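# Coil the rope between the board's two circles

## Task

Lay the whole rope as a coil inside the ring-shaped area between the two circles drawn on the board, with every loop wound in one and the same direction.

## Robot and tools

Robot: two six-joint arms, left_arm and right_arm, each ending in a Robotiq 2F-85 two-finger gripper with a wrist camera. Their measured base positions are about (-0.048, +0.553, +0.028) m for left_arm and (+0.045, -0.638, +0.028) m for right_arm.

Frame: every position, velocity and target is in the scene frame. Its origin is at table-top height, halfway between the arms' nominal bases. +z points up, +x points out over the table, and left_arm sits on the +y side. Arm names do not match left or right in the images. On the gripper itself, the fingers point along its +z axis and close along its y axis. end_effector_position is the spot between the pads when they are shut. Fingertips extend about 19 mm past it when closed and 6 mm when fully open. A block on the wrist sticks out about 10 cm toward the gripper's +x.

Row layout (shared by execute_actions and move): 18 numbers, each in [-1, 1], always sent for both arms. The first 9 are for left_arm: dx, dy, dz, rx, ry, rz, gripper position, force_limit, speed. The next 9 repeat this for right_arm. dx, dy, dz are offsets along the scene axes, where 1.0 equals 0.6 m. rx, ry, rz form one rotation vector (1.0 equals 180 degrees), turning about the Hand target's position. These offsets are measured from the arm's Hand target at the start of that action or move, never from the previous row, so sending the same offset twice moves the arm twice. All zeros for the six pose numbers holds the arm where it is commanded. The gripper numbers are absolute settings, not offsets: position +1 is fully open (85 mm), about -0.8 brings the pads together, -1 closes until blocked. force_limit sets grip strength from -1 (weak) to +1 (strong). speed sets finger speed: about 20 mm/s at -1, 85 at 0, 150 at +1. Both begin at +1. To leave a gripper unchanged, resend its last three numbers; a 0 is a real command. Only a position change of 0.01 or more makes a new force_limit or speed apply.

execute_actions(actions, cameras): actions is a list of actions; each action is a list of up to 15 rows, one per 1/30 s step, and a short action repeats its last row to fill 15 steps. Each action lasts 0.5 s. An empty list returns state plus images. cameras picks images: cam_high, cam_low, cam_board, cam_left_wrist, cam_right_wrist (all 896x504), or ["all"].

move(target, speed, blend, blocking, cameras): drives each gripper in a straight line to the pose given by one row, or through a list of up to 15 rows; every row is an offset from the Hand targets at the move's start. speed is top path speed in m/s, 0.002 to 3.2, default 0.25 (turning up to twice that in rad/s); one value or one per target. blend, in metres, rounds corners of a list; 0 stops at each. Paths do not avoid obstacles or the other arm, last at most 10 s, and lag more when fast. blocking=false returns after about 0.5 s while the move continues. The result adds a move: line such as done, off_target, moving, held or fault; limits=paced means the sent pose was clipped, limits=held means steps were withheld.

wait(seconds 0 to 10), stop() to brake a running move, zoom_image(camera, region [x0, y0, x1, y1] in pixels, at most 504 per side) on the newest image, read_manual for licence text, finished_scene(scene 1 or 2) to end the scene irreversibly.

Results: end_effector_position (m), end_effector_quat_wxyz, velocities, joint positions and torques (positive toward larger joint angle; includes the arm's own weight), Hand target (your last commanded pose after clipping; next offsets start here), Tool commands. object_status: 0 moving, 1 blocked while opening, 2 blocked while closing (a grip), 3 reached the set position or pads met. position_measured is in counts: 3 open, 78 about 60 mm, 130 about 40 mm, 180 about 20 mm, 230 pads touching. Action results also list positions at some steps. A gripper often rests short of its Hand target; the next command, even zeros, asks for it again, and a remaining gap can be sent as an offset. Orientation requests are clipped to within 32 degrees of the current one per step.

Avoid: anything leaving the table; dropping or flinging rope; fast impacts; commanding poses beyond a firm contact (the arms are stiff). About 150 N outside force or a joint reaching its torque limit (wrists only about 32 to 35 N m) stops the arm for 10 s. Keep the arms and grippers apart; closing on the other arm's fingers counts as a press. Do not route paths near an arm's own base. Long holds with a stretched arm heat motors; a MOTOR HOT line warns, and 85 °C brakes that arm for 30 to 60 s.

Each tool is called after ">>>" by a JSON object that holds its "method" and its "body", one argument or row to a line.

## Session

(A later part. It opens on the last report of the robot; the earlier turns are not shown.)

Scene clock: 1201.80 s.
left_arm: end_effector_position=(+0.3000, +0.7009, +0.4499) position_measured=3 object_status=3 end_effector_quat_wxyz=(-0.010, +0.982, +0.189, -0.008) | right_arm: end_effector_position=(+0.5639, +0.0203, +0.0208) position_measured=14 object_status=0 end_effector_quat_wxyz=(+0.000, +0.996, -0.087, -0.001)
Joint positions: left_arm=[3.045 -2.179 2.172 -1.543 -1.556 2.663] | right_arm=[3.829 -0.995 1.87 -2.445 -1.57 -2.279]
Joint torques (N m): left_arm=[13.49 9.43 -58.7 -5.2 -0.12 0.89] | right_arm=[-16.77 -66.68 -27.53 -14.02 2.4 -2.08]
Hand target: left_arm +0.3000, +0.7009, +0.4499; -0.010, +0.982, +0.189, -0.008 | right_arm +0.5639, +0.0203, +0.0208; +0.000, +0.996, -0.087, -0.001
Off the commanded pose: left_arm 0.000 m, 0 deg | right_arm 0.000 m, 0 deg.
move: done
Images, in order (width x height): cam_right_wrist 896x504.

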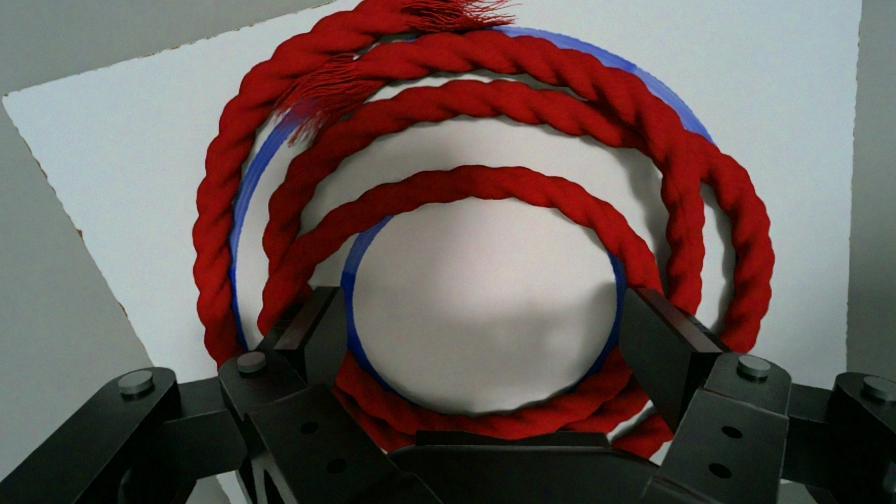

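>>> {"method": "move", "body": {
  "target": [
    [0,0,0,0,0,0,1,1,1,0,0,0.0403,0,0,0,0.911,-0.8,-1],
    [0,0,0,0,0,0,1,1,1,0,0,0.0403,0,0,0,-0.82,-0.8,0],
    [0,0,0,0,0,0,1,1,1,0,0,0.0187,0,0,0.25,-0.82,-0.8,0]
  ],
  "speed": [0.1,0.1,0.25]
}}

>>> {"method": "move", "body": {
  "target": [
    [0,0,0,0,0,0,1,1,1,0,0,-0.0042,0,0,0,0.2588,-0.8,-0.5]
  ],
  "speed": [0.005]
}}

>>> {"method": "move", "body": {
  "target": [
    [0,0,0,0,0,0,1,1,1,0,0,-0.0145,0,0,0,0.911,-0.8,-1]
  ],
  "speed": [0.0056]
}}

>>> {"method": "move", "body": {
  "target": [
    [0,0,0,0,0,0,1,1,1,0,0,0.0403,0,0,0,0.911,-0.8,-1],
    [0,0,0,0,0,0,1,1,1,0,0,0.0403,0,0,0,-0.82,-0.8,0],
    [0,0,0,0,0,0,1,1,1,0,0,0.0187,0,0,0.25,-0.82,-0.8,0]
  ],
  "speed": [0.1,0.1,0.25]
}}

>>> {"method": "move", "body": {
  "target": [
    [0,0,0,0,0,0,1,1,1,0,0,-0.0042,0,0,0,0.2588,-0.8,-0.5]
  ],
  "speed": [0.005]
}}

>>> {"method": "move", "body": {
  "target": [
    [0,0,0,0,0,0,1,1,1,0,0,-0.0145,0,0,0,0.911,-0.8,-1]
  ],
  "speed": [0.0056]
}}

>>> {"method": "move", "body": {
  "target": [
    [0,0,0,0,0,0,1,1,1,0,0,0.0403,0,0,0,0.911,-0.8,-1],
    [0,0,0,0,0,0,1,1,1,0,0,0.0403,0,0,0,-0.82,-0.8,0],
    [0,0,0,0,0,0,1,1,1,-0.0040,-0.0230,0.3820,0,0,0,-0.82,-0.8,0]
  ],
  "speed": [0.1,0.1,0.3],
  "cameras": ["cam_right_wrist"]
}}

>>> {"method": "zoom_image", "body": {
  "camera": "cam_right_wrist",
  "region": [330, 20, 590, 280]
}}

Scene clock: 1209.90 s.
left_arm: end_effector_position=(+0.3000, +0.7009, +0.4499) position_measured=3 object_status=3 end_effector_quat_wxyz=(-0.010, +0.982, +0.189, -0.008) | right_arm: end_effector_position=(+0.5638, +0.0204, +0.0320) position_measured=231 object_status=3 end_effector_quat_wxyz=(+0.000, +0.954, +0.301, -0.001)
Joint positions: left_arm=[3.045 -2.179 2.172 -1.543 -1.556 2.663] | right_arm=[3.829 -1.009 1.867 -2.427 -1.571 -3.064]
Joint torques (N m): left_arm=[13.74 9.58 -59.46 -4.65 -0.53 0.76] | right_arm=[-13.53 -66.96 -28.1 -14.05 2.48 -2.37]
Hand target: left_arm +0.3000, +0.7009, +0.4499; -0.010, +0.982, +0.189, -0.008 | right_arm +0.5639, +0.0203, +0.0320; +0.000, +0.954, +0.301, -0.001
Off the commanded pose: left_arm 0.000 m, 0 deg | right_arm 0.000 m, 0 deg.
move: done

Scene clock: 1211.13 s.
left_arm: end_effector_position=(+0.3000, +0.7009, +0.4499) position_measured=3 object_status=3 end_effector_quat_wxyz=(-0.010, +0.982, +0.189, -0.008) | right_arm: end_effector_position=(+0.5639, +0.0203, +0.0295) position_measured=97 object_status=0 end_effector_quat_wxyz=(+0.000, +0.954, +0.301, -0.001)
Joint positions: left_arm=[3.045 -2.179 2.172 -1.543 -1.556 2.663] | right_arm=[3.829 -1.006 1.867 -2.431 -1.571 -3.064]
Joint torques (N m): left_arm=[12.82 7.23 -59.27 -5.27 -0.34 0.64] | right_arm=[-17.4 -67.26 -28.18 -14.26 2.49 -1.96]
Hand target: left_arm +0.3000, +0.7009, +0.4499; -0.010, +0.982, +0.189, -0.008 | right_arm +0.5639, +0.0203, +0.0295; +0.000, +0.954, +0.301, -0.001
Off the commanded pose: left_arm 0.000 m, 0 deg | right_arm 0.000 m, 0 deg.
move: done

Scene clock: 1212.97 s.
left_arm: end_effector_position=(+0.3000, +0.7009, +0.4499) position_measured=3 object_status=3 end_effector_quat_wxyz=(-0.010, +0.982, +0.189, -0.008) | right_arm: end_effector_position=(+0.5639, +0.0203, +0.0208) position_measured=14 object_status=0 end_effector_quat_wxyz=(+0.000, +0.954, +0.301, -0.001)
Joint positions: left_arm=[3.045 -2.179 2.172 -1.543 -1.556 2.663] | right_arm=[3.829 -0.994 1.869 -2.445 -1.571 -3.064]
Joint torques (N m): left_arm=[15.2 9.66 -58.85 -4.94 -0.37 0.84] | right_arm=[-16.96 -67.13 -27.62 -14.32 2.52 -2.01]
Hand target: left_arm +0.3000, +0.7009, +0.4499; -0.010, +0.982, +0.189, -0.008 | right_arm +0.5639, +0.0203, +0.0208; +0.000, +0.954, +0.301, -0.001
Off the commanded pose: left_arm 0.000 m, 0 deg | right_arm 0.000 m, 0 deg.
move: done

Scene clock: 1217.20 s.
left_arm: end_effector_position=(+0.3000, +0.7009, +0.4499) position_measured=3 object_status=3 end_effector_quat_wxyz=(-0.010, +0.982, +0.189, -0.008) | right_arm: end_effector_position=(+0.5638, +0.0204, +0.0320) position_measured=231 object_status=3 end_effector_quat_wxyz=(+0.000, +0.766, +0.643, +0.000)
Joint positions: left_arm=[3.045 -2.179 2.172 -1.543 -1.556 2.663] | right_arm=[3.83 -1.009 1.867 -2.428 -1.571 -3.849]
Joint torques (N m): left_arm=[12.46 9.97 -57.4 -5.29 -0.68 0.67] | right_arm=[-13.78 -66.8 -27.92 -14.25 2.46 -2.04]
Hand target: left_arm +0.3000, +0.7009, +0.4499; -0.010, +0.982, +0.189, -0.008 | right_arm +0.5639, +0.0203, +0.0320; +0.000, +0.766, +0.643, +0.000
Off the commanded pose: left_arm 0.000 m, 0 deg | right_arm 0.000 m, 0 deg.
move: done

Scene clock: 1218.43 s.
left_arm: end_effector_position=(+0.3000, +0.7009, +0.4499) position_measured=3 object_status=3 end_effector_quat_wxyz=(-0.010, +0.982, +0.189, -0.008) | right_arm: end_effector_position=(+0.5639, +0.0203, +0.0295) position_measured=97 object_status=0 end_effector_quat_wxyz=(+0.000, +0.766, +0.643, +0.000)
Joint positions: left_arm=[3.045 -2.179 2.172 -1.543 -1.556 2.663] | right_arm=[3.829 -1.006 1.867 -2.431 -1.571 -3.849]
Joint torques (N m): left_arm=[13.1 9.27 -57.72 -5.01 -0.01 0.66] | right_arm=[-16.85 -67.86 -28.49 -14.12 2.64 -2.08]
Hand target: left_arm +0.3000, +0.7009, +0.4499; -0.010, +0.982, +0.189, -0.008 | right_arm +0.5639, +0.0203, +0.0295; +0.000, +0.766, +0.643, +0.000
Off the commanded pose: left_arm 0.000 m, 0 deg | right_arm 0.000 m, 0 deg.
move: done

Scene clock: 1220.27 s.
left_arm: end_effector_position=(+0.3000, +0.7009, +0.4499) position_measured=3 object_status=3 end_effector_quat_wxyz=(-0.010, +0.982, +0.189, -0.008) | right_arm: end_effector_position=(+0.5639, +0.0203, +0.0208) position_measured=14 object_status=0 end_effector_quat_wxyz=(+0.000, +0.766, +0.643, +0.000)
Joint positions: left_arm=[3.045 -2.179 2.172 -1.543 -1.556 2.663] | right_arm=[3.829 -0.994 1.869 -2.445 -1.571 -3.849]
Joint torques (N m): left_arm=[11.36 11.38 -57.77 -5.11 -0.83 0.7] | right_arm=[-17.72 -66.86 -26.98 -13.92 2.09 -2.13]
Hand target: left_arm +0.3000, +0.7009, +0.4499; -0.010, +0.982, +0.189, -0.008 | right_arm +0.5639, +0.0203, +0.0208; +0.000, +0.766, +0.643, +0.000
Off the commanded pose: left_arm 0.000 m, 0 deg | right_arm 0.000 m, 0 deg.
move: done

Scene clock: 1223.63 s.
left_arm: end_effector_position=(+0.3000, +0.7009, +0.4499) position_measured=3 object_status=3 end_effector_quat_wxyz=(-0.010, +0.982, +0.189, -0.008) | right_arm: end_effector_position=(+0.5615, +0.0065, +0.2499) position_measured=231 object_status=3 end_effector_quat_wxyz=(+0.000, +0.766, +0.643, +0.000)
Joint positions: left_arm=[3.045 -2.179 2.172 -1.543 -1.556 2.663] | right_arm=[3.818 -1.256 1.766 -2.079 -1.571 -3.86]
Joint torques (N m): left_arm=[12.55 10.66 -57.42 -5.1 -0.3 0.66] | right_arm=[-16.7 -93.14 -55.28 -0.31 1.09 -2.01]
Hand target: left_arm +0.3000, +0.7009, +0.4499; -0.010, +0.982, +0.189, -0.008 | right_arm +0.5615, +0.0065, +0.2500; +0.000, +0.766, +0.643, +0.000
Off the commanded pose: left_arm 0.000 m, 0 deg | right_arm 0.000 m, 0 deg.
move: done
Images, in order (width x height): cam_right_wrist 896x504.

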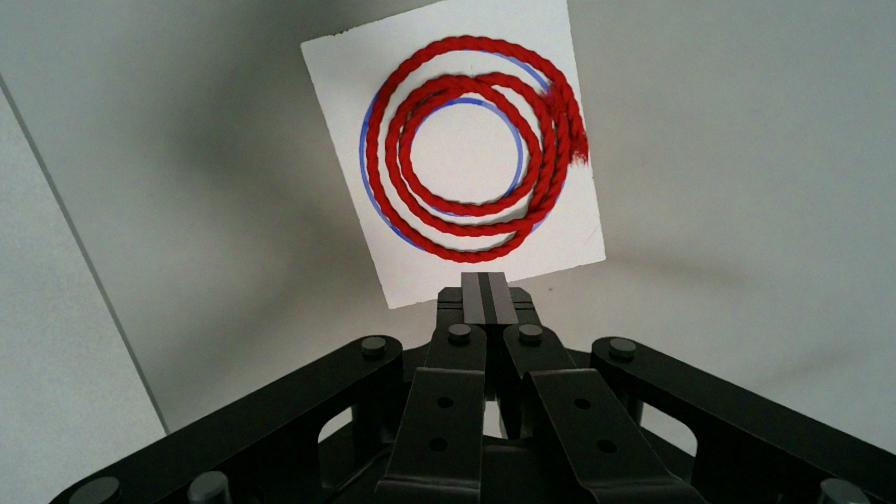

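Scaled by 1.938 from the camera's 896x504 image, which has a finer 1280x720 frame.

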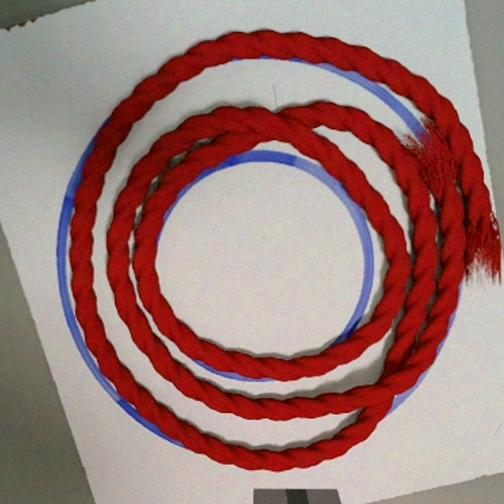

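>>> {"method": "move", "body": {
  "target": [
    [0,0,0,0,0,0,1,1,1,0.0163,0.1618,-0.2833,0,0,-0.4722,-0.5247,-0.8,0],
    [0,0,0,0,0,0,1,1,1,0.0163,0.1618,-0.3617,0,0,-0.4722,-0.5247,-0.8,0]
  ],
  "speed": [0.3,0.06],
  "cameras": ["cam_right_wrist"]
}}

Scene clock: 1237.57 s.
left_arm: end_effector_position=(+0.3000, +0.7009, +0.4499) position_measured=3 object_status=3 end_effector_quat_wxyz=(-0.010, +0.982, +0.189, -0.008) | right_arm: end_effector_position=(+0.5713, +0.1036, +0.0331) position_measured=195 object_status=3 end_effector_quat_wxyz=(+0.000, +0.999, -0.043, -0.001)
Joint positions: left_arm=[3.045 -2.179 2.172 -1.543 -1.556 2.663] | right_arm=[3.896 -0.928 1.71 -2.353 -1.57 -2.299]
Joint torques (N m): left_arm=[14.59 8.14 -57.92 -5.18 -0.87 1.12] | right_arm=[31.58 -74.8 -30.86 -14.11 0.08 1.48]
Hand target: left_arm +0.3000, +0.7009, +0.4499; -0.010, +0.982, +0.189, -0.008 | right_arm +0.5713, +0.1036, +0.0330; +0.000, +0.999, -0.043, -0.001
Off the commanded pose: left_arm 0.000 m, 0 deg | right_arm 0.000 m, 0 deg.
move: done
Images, in order (width x height): cam_right_wrist 896x504.

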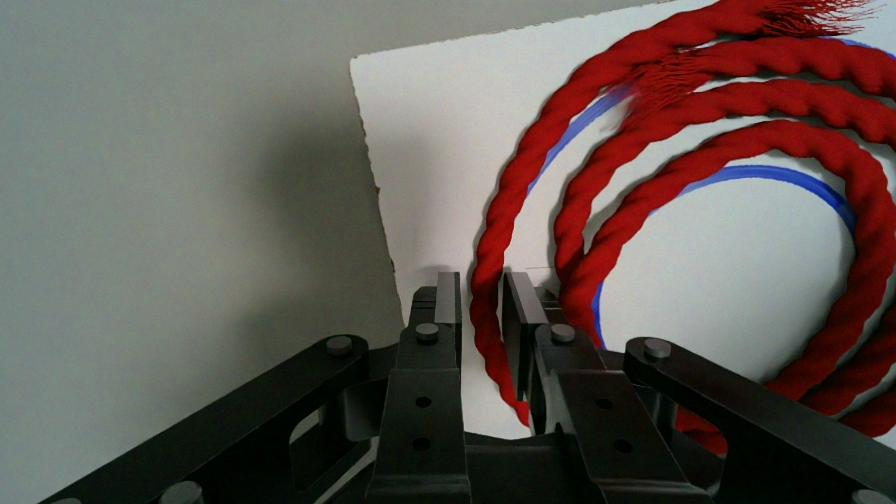

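>>> {"method": "move", "body": {
  "target": [
    [0,0,0,0,0,0,1,1,1,0,0,0,0,0,0,-1,-0.8,-1],
    [0,0,0,0,0,0,1,1,1,-0.0307,-0.0068,0,0,0,0.0722,-1,-0.8,-1],
    [0,0,0,0,0,0,1,1,1,-0.0600,-0.0207,0,0,0,0.15,-1,-0.8,-1],
    [0,0,0,0,0,0,1,1,1,-0.0600,-0.0207,0,0,0,0.15,-0.5,-0.8,-0.5],
    [0,0,0,0,0,0,1,1,1,-0.0600,-0.0207,0.1,0,0,0.15,-0.5,-0.8,-0.5]
  ],
  "speed": [0.05,0.03,0.03,0.05,0.15],
  "blend": [0,0.005,0,0,0],
  "cameras": ["cam_right_wrist"]
}}

Scene clock: 1249.40 s.
left_arm: end_effector_position=(+0.3000, +0.7009, +0.4499) position_measured=3 object_status=3 end_effector_quat_wxyz=(-0.010, +0.982, +0.189, -0.008) | right_arm: end_effector_position=(+0.5353, +0.0912, +0.0329) position_measured=192 object_status=0 end_effector_quat_wxyz=(+0.000, +0.981, +0.191, -0.001)
Joint positions: left_arm=[3.045 -2.179 2.172 -1.543 -1.556 2.663] | right_arm=[3.915 -0.964 1.779 -2.385 -1.57 -2.752]
Joint torques (N m): left_arm=[13.52 7.17 -57.36 -4.61 0 1] | right_arm=[29.77 -105.75 -37.94 -12.56 1.26 -2.13]
Hand target: left_arm +0.3000, +0.7009, +0.4499; -0.010, +0.982, +0.189, -0.008 | right_arm +0.5353, +0.0912, +0.0330; +0.000, +0.981, +0.191, -0.001 (not the last commanded pose)
Off the commanded pose: left_arm 0.000 m, 0 deg | right_arm 0.060 m, 0 deg.
move: off_target (right_arm; path cut at 10 s); path passed 4 of 5 targets
Images, in order (width x height): cam_right_wrist 896x504.

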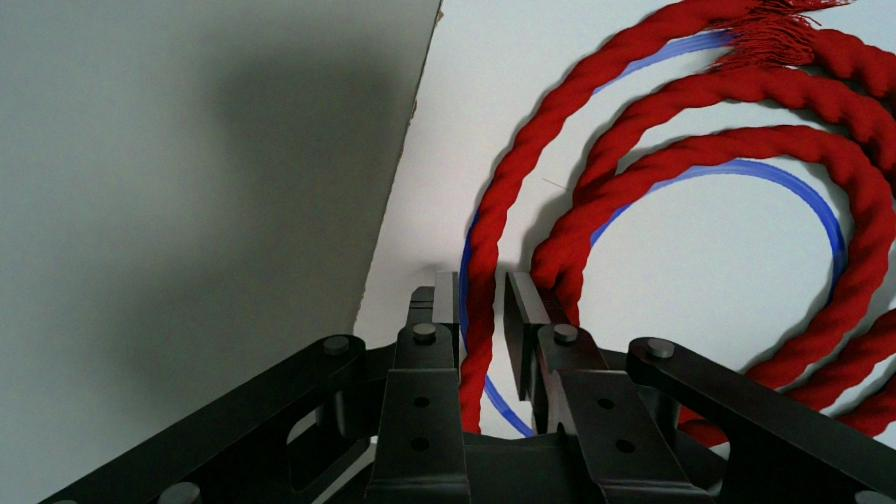

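>>> {"method": "move", "body": {
  "target": [
    [0,0,0,0,0,0,1,1,1,0,0,0.08,0,0,0,-0.5,-0.8,-0.5],
    [0,0,0,0,0,0,1,1,1,0.0261,-0.1269,0.3617,0,0,0,-0.5,-0.8,-0.5]
  ],
  "speed": [0.15,0.3],
  "cameras": ["cam_right_wrist"]
}}

>>> {"method": "zoom_image", "body": {
  "camera": "cam_right_wrist",
  "region": [330, 20, 590, 280]
}}

Scene clock: 1252.83 s.
left_arm: end_effector_position=(+0.3000, +0.7009, +0.4499) position_measured=3 object_status=3 end_effector_quat_wxyz=(-0.010, +0.982, +0.189, -0.008) | right_arm: end_effector_position=(+0.5510, +0.0151, +0.2499) position_measured=192 object_status=3 end_effector_quat_wxyz=(+0.000, +0.981, +0.191, -0.001)
Joint positions: left_arm=[3.045 -2.179 2.172 -1.543 -1.556 2.663] | right_arm=[3.834 -1.256 1.766 -2.079 -1.57 -2.832]
Joint torques (N m): left_arm=[12.58 6.69 -57.97 -5.09 -0.69 0.86] | right_arm=[-16.31 -95.19 -54.65 -0.26 2.36 -2.06]
Hand target: left_arm +0.3000, +0.7009, +0.4499; -0.010, +0.982, +0.189, -0.008 | right_arm +0.5510, +0.0150, +0.2500; +0.000, +0.981, +0.191, -0.001
Off the commanded pose: left_arm 0.000 m, 0 deg | right_arm 0.000 m, 0 deg.
move: done
Images, in order (width x height): cam_right_wrist 896x504.

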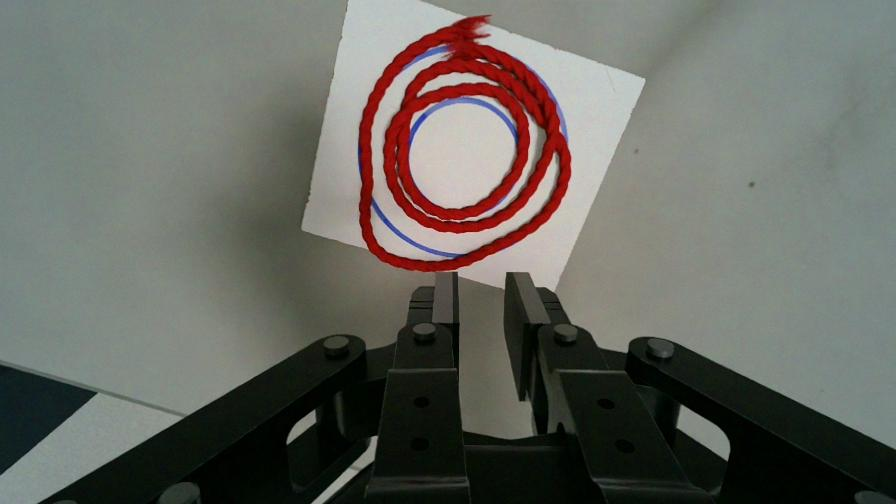

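Scaled by 1.938 from the camera's 896x504 image, which has a finer 1280x720 frame.

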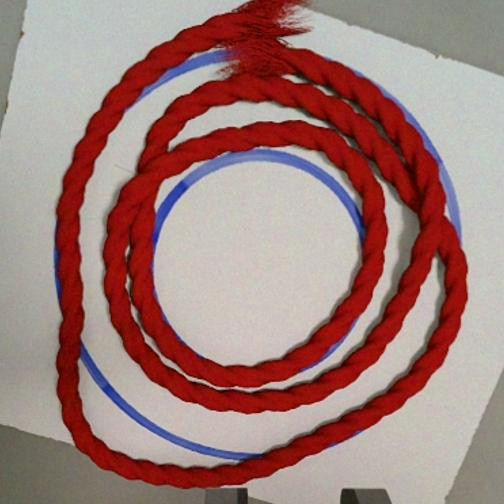

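>>> {"method": "move", "body": {
  "target": [
    [0,0,0,0,0,0,1,1,1,-0.0983,-0.0422,-0.2833,0,0,-0.3833,-0.5035,-0.8,-0.5],
    [0,0,0,0,0,0,1,1,1,-0.0983,-0.0422,-0.3617,0,0,-0.3833,-0.5035,-0.8,-0.5]
  ],
  "speed": [0.3,0.06],
  "cameras": ["cam_right_wrist"]
}}

Scene clock: 1262.70 s.
left_arm: end_effector_position=(+0.3000, +0.7009, +0.4499) position_measured=3 object_status=3 end_effector_quat_wxyz=(-0.010, +0.982, +0.189, -0.008) | right_arm: end_effector_position=(+0.4920, -0.0103, +0.0331) position_measured=193 object_status=3 end_effector_quat_wxyz=(+0.000, +0.917, -0.398, +0.000)
Joint positions: left_arm=[3.045 -2.179 2.172 -1.543 -1.556 2.663] | right_arm=[3.859 -1.087 2.008 -2.492 -1.57 -1.604]
Joint torques (N m): left_arm=[13.57 7.34 -56.97 -5.32 -0.43 0.52] | right_arm=[30.58 -57.69 -24.76 -13.71 0.18 1.55]
Hand target: left_arm +0.3000, +0.7009, +0.4499; -0.010, +0.982, +0.189, -0.008 | right_arm +0.4920, -0.0103, +0.0330; +0.000, +0.917, -0.398, +0.000
Off the commanded pose: left_arm 0.000 m, 0 deg | right_arm 0.000 m, 0 deg.
move: done
Images, in order (width x height): cam_right_wrist 896x504.

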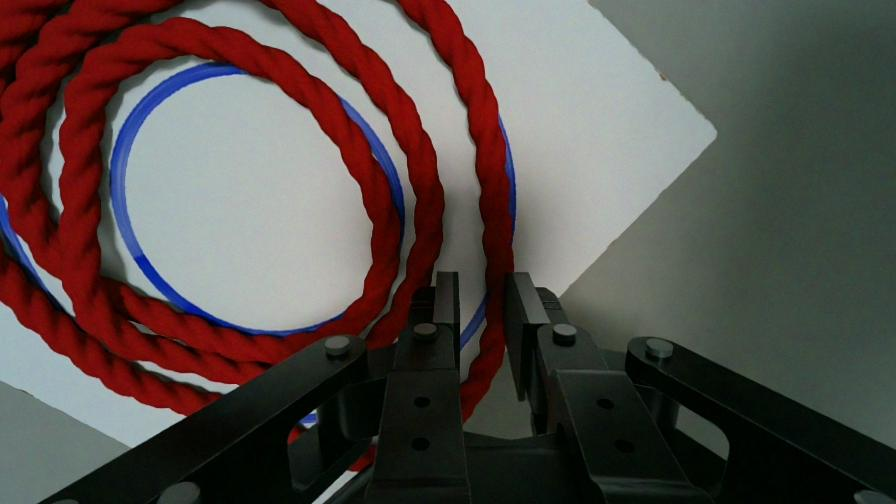

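>>> {"method": "move", "body": {
  "target": [
    [0,0,0,0,0,0,1,1,1,0,0,0,0,0,0,-1,-0.8,-0.8],
    [0,0,0,0,0,0,1,1,1,0.0188,-0.0280,0,0,0,0.0222,-1,-0.8,-0.8],
    [0,0,0,0,0,0,1,1,1,0.0425,-0.0482,0,0,0,0.05,-1,-0.8,-0.8],
    [0,0,0,0,0,0,1,1,1,0.0425,-0.0482,0,0,0,0.05,-0.45,-0.8,-0.5]
  ],
  "speed": [0.05,0.04,0.04,0.05],
  "blend": [0,0.005,0,0],
  "cameras": ["cam_right_wrist"]
}}

Scene clock: 1268.20 s.
left_arm: end_effector_position=(+0.3000, +0.7009, +0.4499) position_measured=3 object_status=3 end_effector_quat_wxyz=(-0.010, +0.982, +0.189, -0.008) | right_arm: end_effector_position=(+0.5175, -0.0392, +0.0330) position_measured=186 object_status=0 end_effector_quat_wxyz=(+0.000, +0.946, -0.325, +0.000)
Joint positions: left_arm=[3.045 -2.179 2.172 -1.543 -1.556 2.663] | right_arm=[3.807 -1.095 2.024 -2.5 -1.57 -1.812]
Joint torques (N m): left_arm=[12.64 9.68 -57.47 -4.86 -0.3 0.76] | right_arm=[-15.08 -87.82 -26.58 -10.93 2.42 -2.05]
Hand target: left_arm +0.3000, +0.7009, +0.4499; -0.010, +0.982, +0.189, -0.008 | right_arm +0.5175, -0.0392, +0.0330; +0.000, +0.946, -0.325, +0.000
Off the commanded pose: left_arm 0.000 m, 0 deg | right_arm 0.000 m, 0 deg.
move: done
Images, in order (width x height): cam_right_wrist 896x504.

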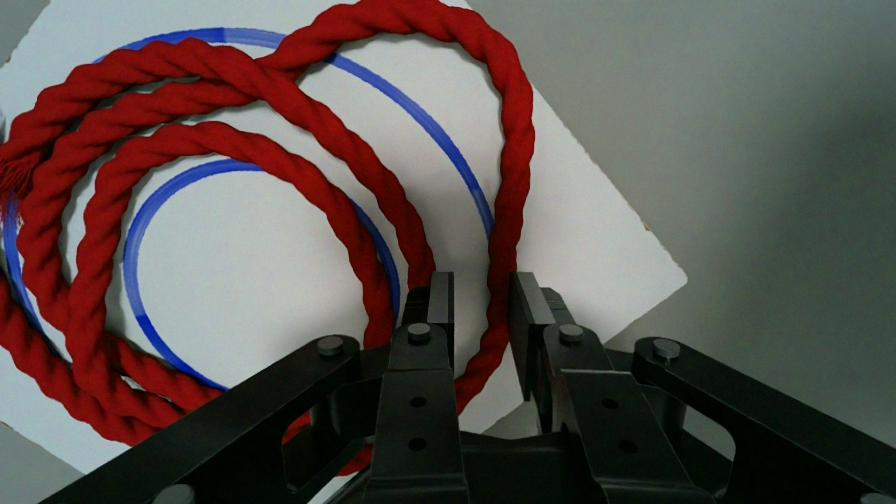

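>>> {"method": "move", "body": {
  "target": [
    [0,0,0,0,0,0,1,1,1,0,0,0.1,0,0,0,-0.45,-0.8,-0.5],
    [0,0,0,0,0,0,1,1,1,0.0592,0.1135,0.3617,0,0,0,-0.45,-0.8,-0.5]
  ],
  "speed": [0.15,0.3],
  "cameras": ["cam_right_wrist"]
}}

>>> {"method": "zoom_image", "body": {
  "camera": "cam_right_wrist",
  "region": [320, 0, 600, 280]
}}

Scene clock: 1272.77 s.
left_arm: end_effector_position=(+0.3000, +0.7009, +0.4499) position_measured=3 object_status=3 end_effector_quat_wxyz=(-0.010, +0.982, +0.189, -0.008) | right_arm: end_effector_position=(+0.5530, +0.0289, +0.2499) position_measured=186 object_status=3 end_effector_quat_wxyz=(+0.000, +0.946, -0.325, +0.000)
Joint positions: left_arm=[3.045 -2.179 2.172 -1.543 -1.556 2.663] | right_arm=[3.845 -1.239 1.741 -2.073 -1.57 -1.774]
Joint torques (N m): left_arm=[13.37 7.78 -57.36 -4.98 -0.37 1.08] | right_arm=[31.01 -56.47 -56.31 -0.11 0.22 1.49]
Hand target: left_arm +0.3000, +0.7009, +0.4499; -0.010, +0.982, +0.189, -0.008 | right_arm +0.5530, +0.0289, +0.2500; +0.000, +0.946, -0.325, +0.000
Off the commanded pose: left_arm 0.000 m, 0 deg | right_arm 0.000 m, 0 deg.
move: done
Images, in order (width x height): cam_right_wrist 896x504.

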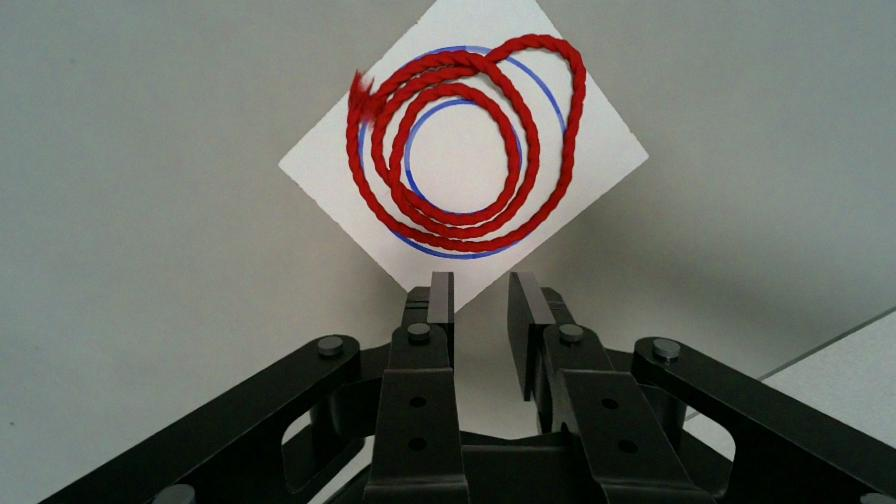

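Scaled by 1.800 from the camera's 896x504 image, which has a finer 1280x720 frame.

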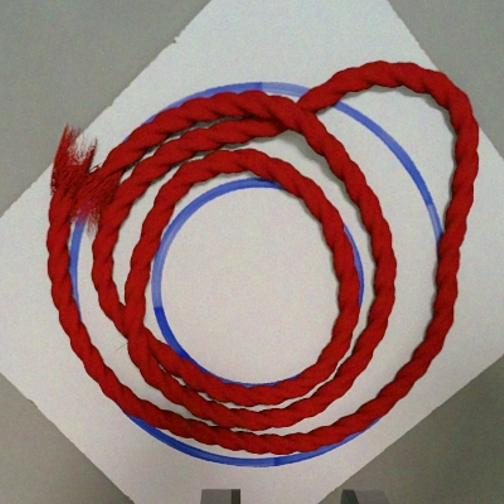

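>>> {"method": "move", "body": {
  "target": [
    [0,0,0,0,0,0,1,1,1,0.0553,-0.1117,-0.2833,0,0,0.2,-0.5247,-0.8,-0.5],
    [0,0,0,0,0,0,1,1,1,0.0553,-0.1117,-0.3617,0,0,0.2,-0.5247,-0.8,-0.5]
  ],
  "speed": [0.3,0.06],
  "cameras": ["cam_right_wrist"]
}}

Scene clock: 1302.13 s.
left_arm: end_effector_position=(+0.3000, +0.7009, +0.4499) position_measured=3 object_status=3 end_effector_quat_wxyz=(-0.010, +0.982, +0.189, -0.008) | right_arm: end_effector_position=(+0.5862, -0.0381, +0.0331) position_measured=195 object_status=3 end_effector_quat_wxyz=(+0.000, +1.000, -0.017, -0.001)
Joint positions: left_arm=[3.045 -2.179 2.172 -1.543 -1.556 2.663] | right_arm=[3.754 -1.045 1.931 -2.456 -1.57 -2.493]
Joint torques (N m): left_arm=[14.85 7.66 -57.87 -4.81 -0.36 1.12] | right_arm=[-14.55 -63.58 -27.27 -14.18 2.55 -1.74]
Hand target: left_arm +0.3000, +0.7009, +0.4499; -0.010, +0.982, +0.189, -0.008 | right_arm +0.5862, -0.0381, +0.0330; +0.000, +1.000, -0.017, -0.001
Off the commanded pose: left_arm 0.000 m, 0 deg | right_arm 0.000 m, 0 deg.
move: done
Images, in order (width x height): cam_right_wrist 896x504.

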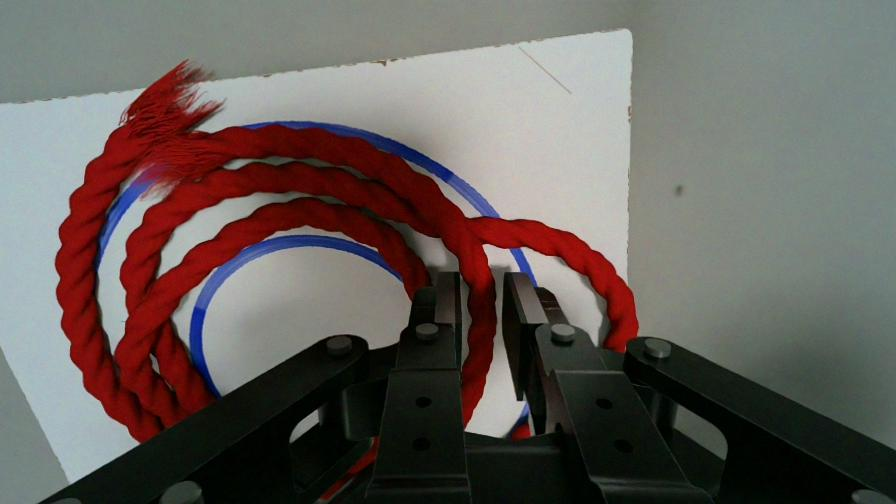

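>>> {"method": "move", "body": {
  "target": [
    [0,0,0,0,0,0,1,1,1,0,0,0,0,0,0,-1,-0.8,-0.8],
    [0,0,0,0,0,0,1,1,1,-0.0518,-0.0083,0,0,0,-0.0333,-1,-0.8,-0.8],
    [0,0,0,0,0,0,1,1,1,-0.0518,-0.0083,0,0,0,-0.0333,-0.45,-0.8,-0.5]
  ],
  "speed": [0.05,0.03,0.05],
  "cameras": ["cam_right_wrist"]
}}

Scene clock: 1306.53 s.
left_arm: end_effector_position=(+0.3000, +0.7009, +0.4499) position_measured=3 object_status=3 end_effector_quat_wxyz=(-0.010, +0.982, +0.189, -0.008) | right_arm: end_effector_position=(+0.5551, -0.0431, +0.0330) position_measured=186 object_status=0 end_effector_quat_wxyz=(+0.000, +0.998, -0.069, -0.001)
Joint positions: left_arm=[3.045 -2.179 2.172 -1.543 -1.556 2.663] | right_arm=[3.773 -1.072 1.981 -2.479 -1.57 -2.37]
Joint torques (N m): left_arm=[13.01 7.51 -58.02 -4.91 -0.47 1.04] | right_arm=[31.21 -96.48 -26.33 -14.2 0.48 1.65]
Hand target: left_arm +0.3000, +0.7009, +0.4499; -0.010, +0.982, +0.189, -0.008 | right_arm +0.5551, -0.0431, +0.0330; +0.000, +0.998, -0.069, -0.001
Off the commanded pose: left_arm 0.000 m, 0 deg | right_arm 0.000 m, 0 deg.
move: done
Images, in order (width x height): cam_right_wrist 896x504.

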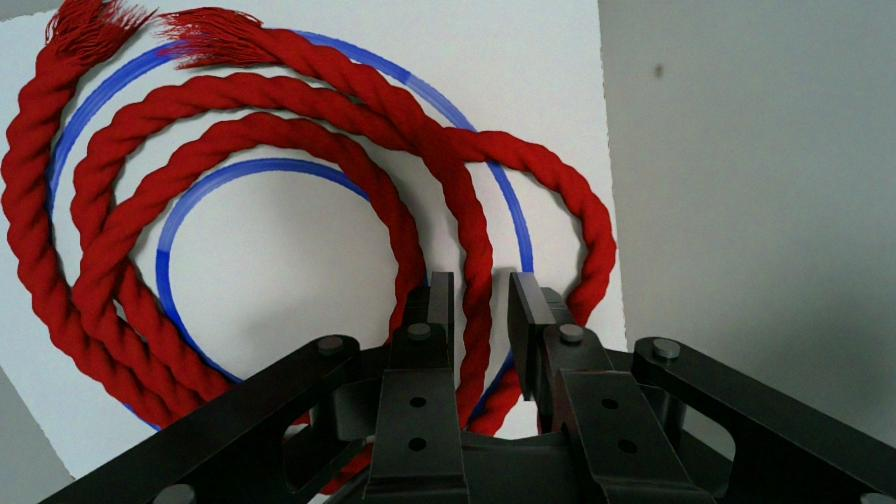

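>>> {"method": "move", "body": {
  "target": [
    [0,0,0,0,0,0,1,1,1,0,0,0.1,0,0,0,-0.45,-0.8,-0.5],
    [0,0,0,0,0,0,1,1,1,-0.0083,0.1090,0.3617,0,0,0,-0.45,-0.8,-0.5]
  ],
  "speed": [0.15,0.3],
  "cameras": ["cam_right_wrist"]
}}

>>> {"method": "zoom_image", "body": {
  "camera": "cam_right_wrist",
  "region": [330, 20, 590, 280]
}}

Scene clock: 1311.37 s.
left_arm: end_effector_position=(+0.3000, +0.7009, +0.4499) position_measured=3 object_status=3 end_effector_quat_wxyz=(-0.010, +0.982, +0.189, -0.008) | right_arm: end_effector_position=(+0.5501, +0.0223, +0.2499) position_measured=186 object_status=3 end_effector_quat_wxyz=(+0.000, +0.998, -0.069, -0.001)
Joint positions: left_arm=[3.045 -2.179 2.172 -1.543 -1.556 2.663] | right_arm=[3.842 -1.249 1.755 -2.077 -1.57 -2.301]
Joint torques (N m): left_arm=[13.69 9.84 -57.5 -5.07 -0.23 0.75] | right_arm=[31.78 -94.04 -55.87 -0.56 0.11 1.64]
Hand target: left_arm +0.3000, +0.7009, +0.4499; -0.010, +0.982, +0.189, -0.008 | right_arm +0.5501, +0.0223, +0.2500; +0.000, +0.998, -0.069, -0.001
Off the commanded pose: left_arm 0.000 m, 0 deg | right_arm 0.000 m, 0 deg.
move: done
Images, in order (width x height): cam_right_wrist 896x504.

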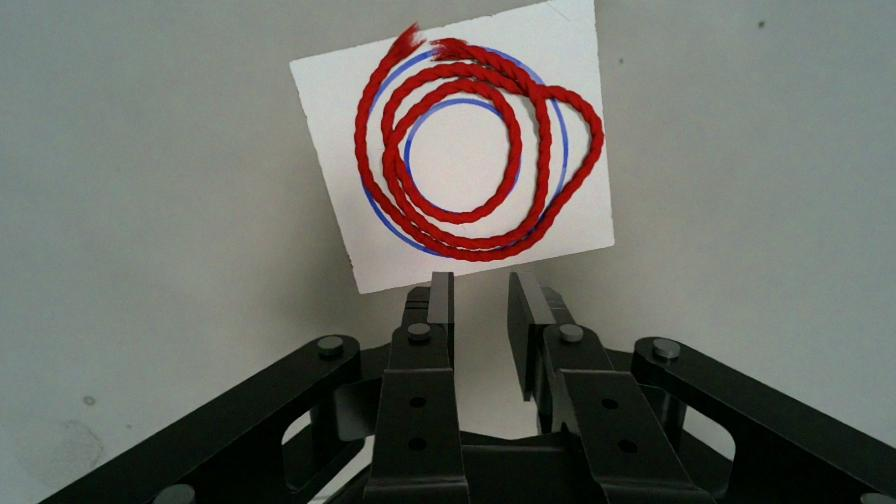

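Scaled by 1.938 from the camera's 896x504 image, which has a finer 1280x720 frame.

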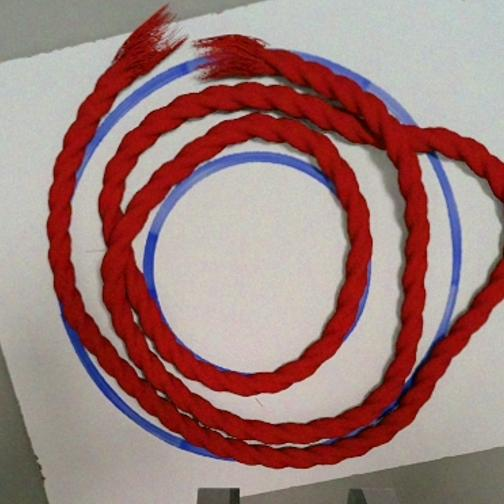

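>>> {"method": "move", "body": {
  "target": [
    [0,0,0,0,0,0,1,1,1,0.1322,0.0428,-0.2833,0,0,-0.3556,-0.5247,-0.8,-0.5],
    [0,0,0,0,0,0,1,1,1,0.1322,0.0428,-0.3617,0,0,-0.3556,-0.5247,-0.8,-0.5]
  ],
  "speed": [0.3,0.06],
  "cameras": ["cam_right_wrist"]
}}

Scene clock: 1319.73 s.
left_arm: end_effector_position=(+0.3000, +0.7009, +0.4499) position_measured=3 object_status=3 end_effector_quat_wxyz=(-0.010, +0.982, +0.189, -0.008) | right_arm: end_effector_position=(+0.6295, +0.0480, +0.0332) position_measured=195 object_status=3 end_effector_quat_wxyz=(+0.000, +0.809, -0.587, +0.000)
Joint positions: left_arm=[3.045 -2.179 2.172 -1.543 -1.556 2.663] | right_arm=[3.806 -0.938 1.729 -2.363 -1.57 -1.22]
Joint torques (N m): left_arm=[13.84 9.36 -57.31 -5.5 -0.26 0.71] | right_arm=[-14.9 -73.21 -29.32 -13.22 0.22 1.67]
Hand target: left_arm +0.3000, +0.7009, +0.4499; -0.010, +0.982, +0.189, -0.008 | right_arm +0.6295, +0.0480, +0.0330; +0.000, +0.809, -0.587, +0.000
Off the commanded pose: left_arm 0.000 m, 0 deg | right_arm 0.000 m, 0 deg.
move: done
Images, in order (width x height): cam_right_wrist 896x504.

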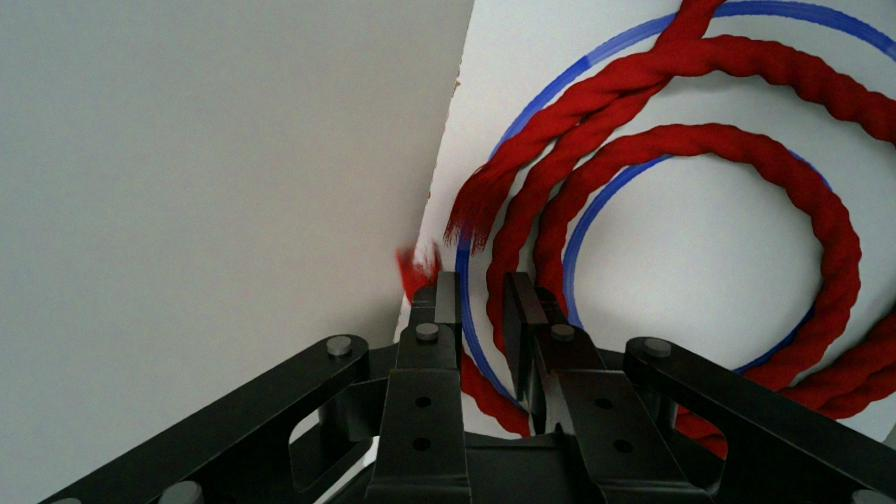

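>>> {"method": "move", "body": {
  "target": [
    [0,0,0,0,0,0,1,1,1,0,0,0,0,0,0,-1,-0.8,-0.8],
    [0,0,0,0,0,0,1,1,1,-0.0165,0.0235,0,0,0,0.0889,-1,-0.8,-0.8],
    [0,0,0,0,0,0,1,1,1,-0.0378,0.0387,0,0,0,0.1889,-1,-0.8,-0.8],
    [0,0,0,0,0,0,1,1,1,-0.0378,0.0387,0,0,0,0.1889,-0.45,-0.8,-0.5]
  ],
  "speed": [0.05,0.03,0.03,0.05],
  "blend": [0,0.005,0,0],
  "cameras": ["cam_right_wrist"]
}}

Scene clock: 1332.40 s.
left_arm: end_effector_position=(+0.3000, +0.7009, +0.4499) position_measured=3 object_status=3 end_effector_quat_wxyz=(-0.010, +0.982, +0.189, -0.008) | right_arm: end_effector_position=(+0.6083, +0.0701, +0.0330) position_measured=231 object_status=3 end_effector_quat_wxyz=(+0.000, +0.940, -0.342, +0.000)
Joint positions: left_arm=[3.045 -2.179 2.172 -1.543 -1.556 2.663] | right_arm=[3.84 -0.933 1.721 -2.359 -1.57 -1.742]
Joint torques (N m): left_arm=[14.49 6.96 -57.44 -5.01 -0.6 0.74] | right_arm=[31.36 -107.87 -27.7 -12.56 2.58 -2.12]
Hand target: left_arm +0.3000, +0.7009, +0.4499; -0.010, +0.982, +0.189, -0.008 | right_arm +0.6083, +0.0701, +0.0330; +0.000, +0.940, -0.342, +0.000 (not the last commanded pose)
Tool commands: left_gripper/position=+1.0 left_gripper/force_limit=+1.0 left_gripper/speed=+1.0 right_gripper/position=-1.0 right_gripper/force_limit=-0.8 right_gripper/speed=-0.8
Off the commanded pose: left_arm 0.000 m, 0 deg | right_arm 0.002 m, 2 deg.
move: done (path cut at 10 s); path passed 2 of 4 targets; target 4's new numbers were not sent
Images, in order (width x height): cam_right_wrist 896x504.

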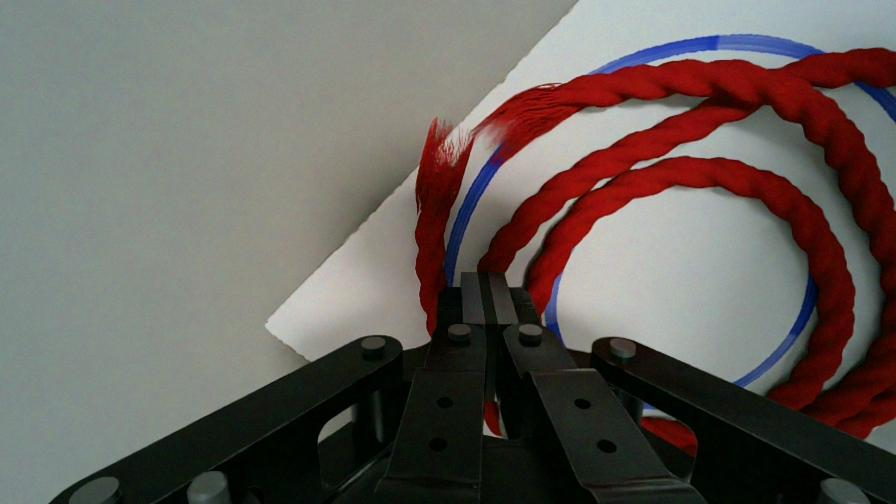

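>>> {"method": "move", "body": {
  "target": [
    [0,0,0,0,0,0,1,1,1,0,0,0,0,0,0,-0.45,-0.8,-0.5],
    [0,0,0,0,0,0,1,1,1,0,0,0.1,0,0,0,-0.45,-0.8,-0.5],
    [0,0,0,0,0,0,1,1,1,-0.0911,-0.0701,0.3617,0,0,0,-0.45,-0.8,-0.5]
  ],
  "speed": [0.05,0.15,0.3],
  "cameras": ["cam_right_wrist"]
}}

>>> {"method": "zoom_image", "body": {
  "camera": "cam_right_wrist",
  "region": [320, 0, 600, 280]
}}

Scene clock: 1336.50 s.
left_arm: end_effector_position=(+0.3000, +0.7009, +0.4499) position_measured=3 object_status=3 end_effector_quat_wxyz=(-0.010, +0.982, +0.189, -0.008) | right_arm: end_effector_position=(+0.5536, +0.0281, +0.2499) position_measured=186 object_status=3 end_effector_quat_wxyz=(+0.000, +0.940, -0.342, +0.000)
Joint positions: left_arm=[3.045 -2.179 2.172 -1.543 -1.556 2.663] | right_arm=[3.844 -1.239 1.742 -2.074 -1.57 -1.738]
Joint torques (N m): left_arm=[12.85 7.87 -56.75 -5.06 -0.45 0.66] | right_arm=[20.35 -94.92 -39.07 -0.05 0.78 -0.02]
Hand target: left_arm +0.3000, +0.7009, +0.4499; -0.010, +0.982, +0.189, -0.008 | right_arm +0.5536, +0.0281, +0.2500; +0.000, +0.940, -0.342, +0.000
Off the commanded pose: left_arm 0.000 m, 0 deg | right_arm 0.000 m, 0 deg.
move: done
Images, in order (width x height): cam_right_wrist 896x504.

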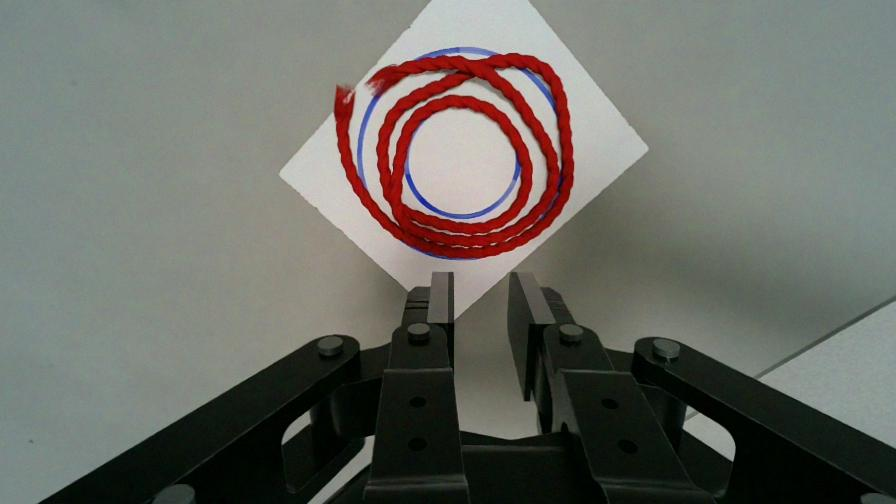

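Scaled by 1.800 from the camera's 896x504 image, which has a finer 1280x720 frame.

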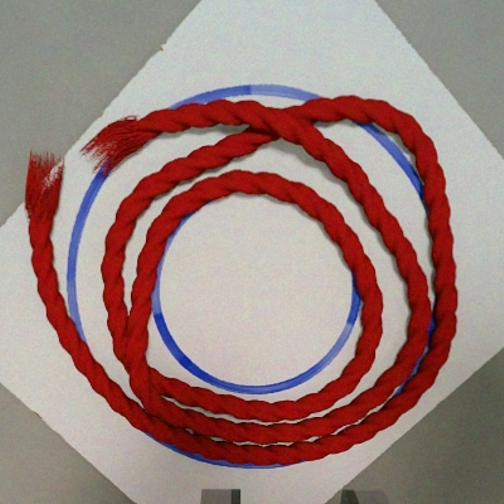

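>>> {"method": "move", "body": {
  "target": [
    [0,0,0,0,0,0,1,1,1,-0.1608,-0.0962,-0.25,0,0,-0.15,-0.82,-0.8,-0.5],
    [0,0,0,0,0,0,1,1,1,-0.1608,-0.0962,-0.3633,0,0,-0.15,-0.82,-0.8,-0.5],
    [0,0,0,0,0,0,1,1,1,-0.1103,-0.0725,-0.3633,0,0,-0.15,-0.82,-0.8,-0.5],
    [0,0,0,0,0,0,1,1,1,-0.1608,-0.0962,-0.3633,0,0,-0.15,-0.82,-0.8,-0.5],
    [0,0,0,0,0,0,1,1,1,-0.1143,-0.1592,-0.3633,0,0,-0.0222,-0.82,-0.8,-0.5],
    [0,0,0,0,0,0,1,1,1,-0.0768,-0.1177,-0.3633,0,0,-0.0222,-0.82,-0.8,-0.5],
    [0,0,0,0,0,0,1,1,1,-0.1143,-0.1592,-0.3633,0,0,-0.0222,-0.82,-0.8,-0.5]
  ],
  "speed": [0.3,0.15,0.03,0.1,0.2,0.03,0.1],
  "blend": [0.02,0,0,0,0,0,0]
}}

>>> {"method": "move", "body": {
  "target": [
    [0,0,0,0,0,0,1,1,1,0.0677,-0.0398,0,0,0,0.1278,-0.82,-0.8,-0.5],
    [0,0,0,0,0,0,1,1,1,0.0858,0.0130,0,0,0,0.1278,-0.82,-0.8,-0.5],
    [0,0,0,0,0,0,1,1,1,0.0677,-0.0398,0,0,0,0.1278,-0.82,-0.8,-0.5],
    [0,0,0,0,0,0,1,1,1,0.1453,-0.0500,0,0,0,0.2556,-0.82,-0.8,-0.5],
    [0,0,0,0,0,0,1,1,1,0.1415,0.0057,0,0,0,0.2556,-0.82,-0.8,-0.5],
    [0,0,0,0,0,0,1,1,1,0.1453,-0.0500,0,0,0,0.2556,-0.82,-0.8,-0.5]
  ],
  "speed": [0.2,0.03,0.1,0.2,0.03,0.1]
}}

>>> {"method": "move", "body": {
  "target": [
    [0,0,0,0,0,0,1,1,1,0.0757,0.0210,0,0,0,0.1278,-0.82,-0.8,-0.5],
    [0,0,0,0,0,0,1,1,1,0.0503,0.0707,0,0,0,0.1278,-0.82,-0.8,-0.5],
    [0,0,0,0,0,0,1,1,1,0.0757,0.0210,0,0,0,0.1278,-0.82,-0.8,-0.5],
    [0,0,0,0,0,0,1,1,1,0.0757,0.0210,0.1133,0,0,0.1278,-0.82,-0.8,-0.5],
    [0,0,0,0,0,0,1,1,1,-0.0320,0.2152,0.3633,0,0,-0.2333,-0.82,-0.8,-0.5]
  ],
  "speed": [0.2,0.03,0.1,0.2,0.3],
  "blend": [0,0,0,0.02,0],
  "cameras": ["cam_right_wrist"]
}}

>>> {"method": "zoom_image", "body": {
  "camera": "cam_right_wrist",
  "region": [320, 0, 600, 280]
}}

Scene clock: 1353.60 s.
left_arm: end_effector_position=(+0.3000, +0.7009, +0.4499) position_measured=3 object_status=3 end_effector_quat_wxyz=(-0.010, +0.982, +0.189, -0.008) | right_arm: end_effector_position=(+0.4851, -0.0674, +0.0320) position_measured=231 object_status=3 end_effector_quat_wxyz=(+0.000, +0.927, -0.375, +0.000)
Joint positions: left_arm=[3.045 -2.179 2.172 -1.543 -1.556 2.663] | right_arm=[3.804 -1.141 2.109 -2.539 -1.57 -1.709]
Joint torques (N m): left_arm=[12.97 6.73 -57.48 -4.87 -0.61 0.85] | right_arm=[-17.43 -89.43 -23.86 -14.03 0.85 -2.14]
Hand target: left_arm +0.3000, +0.7009, +0.4499; -0.010, +0.982, +0.189, -0.008 | right_arm +0.4850, -0.0674, +0.0320; +0.000, +0.927, -0.375, +0.000
Off the commanded pose: left_arm 0.000 m, 0 deg | right_arm 0.000 m, 0 deg.
move: done

Scene clock: 1360.43 s.
left_arm: end_effector_position=(+0.3000, +0.7009, +0.4499) position_measured=3 object_status=3 end_effector_quat_wxyz=(-0.010, +0.982, +0.189, -0.008) | right_arm: end_effector_position=(+0.5722, -0.0973, +0.0320) position_measured=231 object_status=3 end_effector_quat_wxyz=(+0.000, +1.000, +0.017, -0.001)
Joint positions: left_arm=[3.045 -2.179 2.172 -1.543 -1.556 2.663] | right_arm=[3.7 -1.102 2.039 -2.507 -1.57 -2.616]
Joint torques (N m): left_arm=[13.1 7.86 -57.32 -5.01 -0.44 0.81] | right_arm=[-17.22 -92.23 -24.81 -14.22 2.26 -2.1]
Hand target: left_arm +0.3000, +0.7009, +0.4499; -0.010, +0.982, +0.189, -0.008 | right_arm +0.5722, -0.0974, +0.0320; +0.000, +1.000, +0.017, -0.001
Off the commanded pose: left_arm 0.000 m, 0 deg | right_arm 0.000 m, 0 deg.
move: done

Scene clock: 1366.60 s.
left_arm: end_effector_position=(+0.3000, +0.7009, +0.4499) position_measured=3 object_status=3 end_effector_quat_wxyz=(-0.010, +0.982, +0.189, -0.008) | right_arm: end_effector_position=(+0.5530, +0.0317, +0.2500) position_measured=231 object_status=3 end_effector_quat_wxyz=(+0.000, +0.940, -0.342, +0.000)
Joint positions: left_arm=[3.045 -2.179 2.172 -1.543 -1.556 2.663] | right_arm=[3.848 -1.235 1.737 -2.072 -1.57 -1.735]
Joint torques (N m): left_arm=[15.05 5.88 -56.98 -5.25 -0.71 0.91] | right_arm=[30.99 -95.16 -55.57 -0.4 -0.04 1.11]
Hand target: left_arm +0.3000, +0.7009, +0.4499; -0.010, +0.982, +0.189, -0.008 | right_arm +0.5530, +0.0317, +0.2500; +0.000, +0.940, -0.342, +0.000
Off the commanded pose: left_arm 0.000 m, 0 deg | right_arm 0.000 m, 0 deg.
move: done
Images, in order (width x height): cam_right_wrist 896x504.

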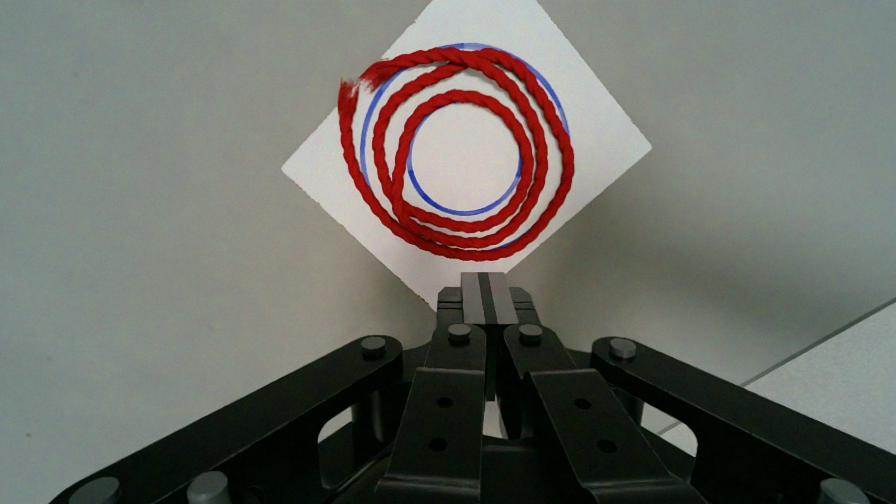

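Scaled by 1.800 from the camera's 896x504 image, which has a finer 1280x720 frame.

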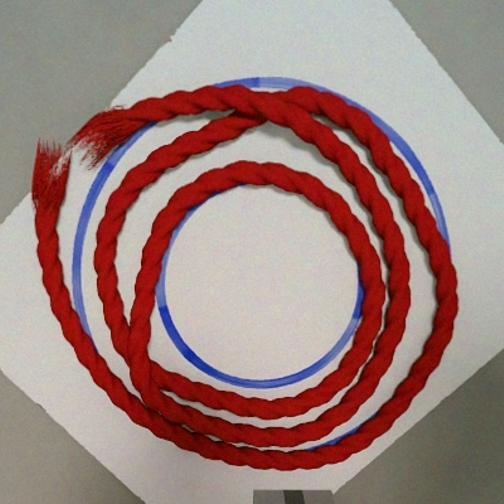

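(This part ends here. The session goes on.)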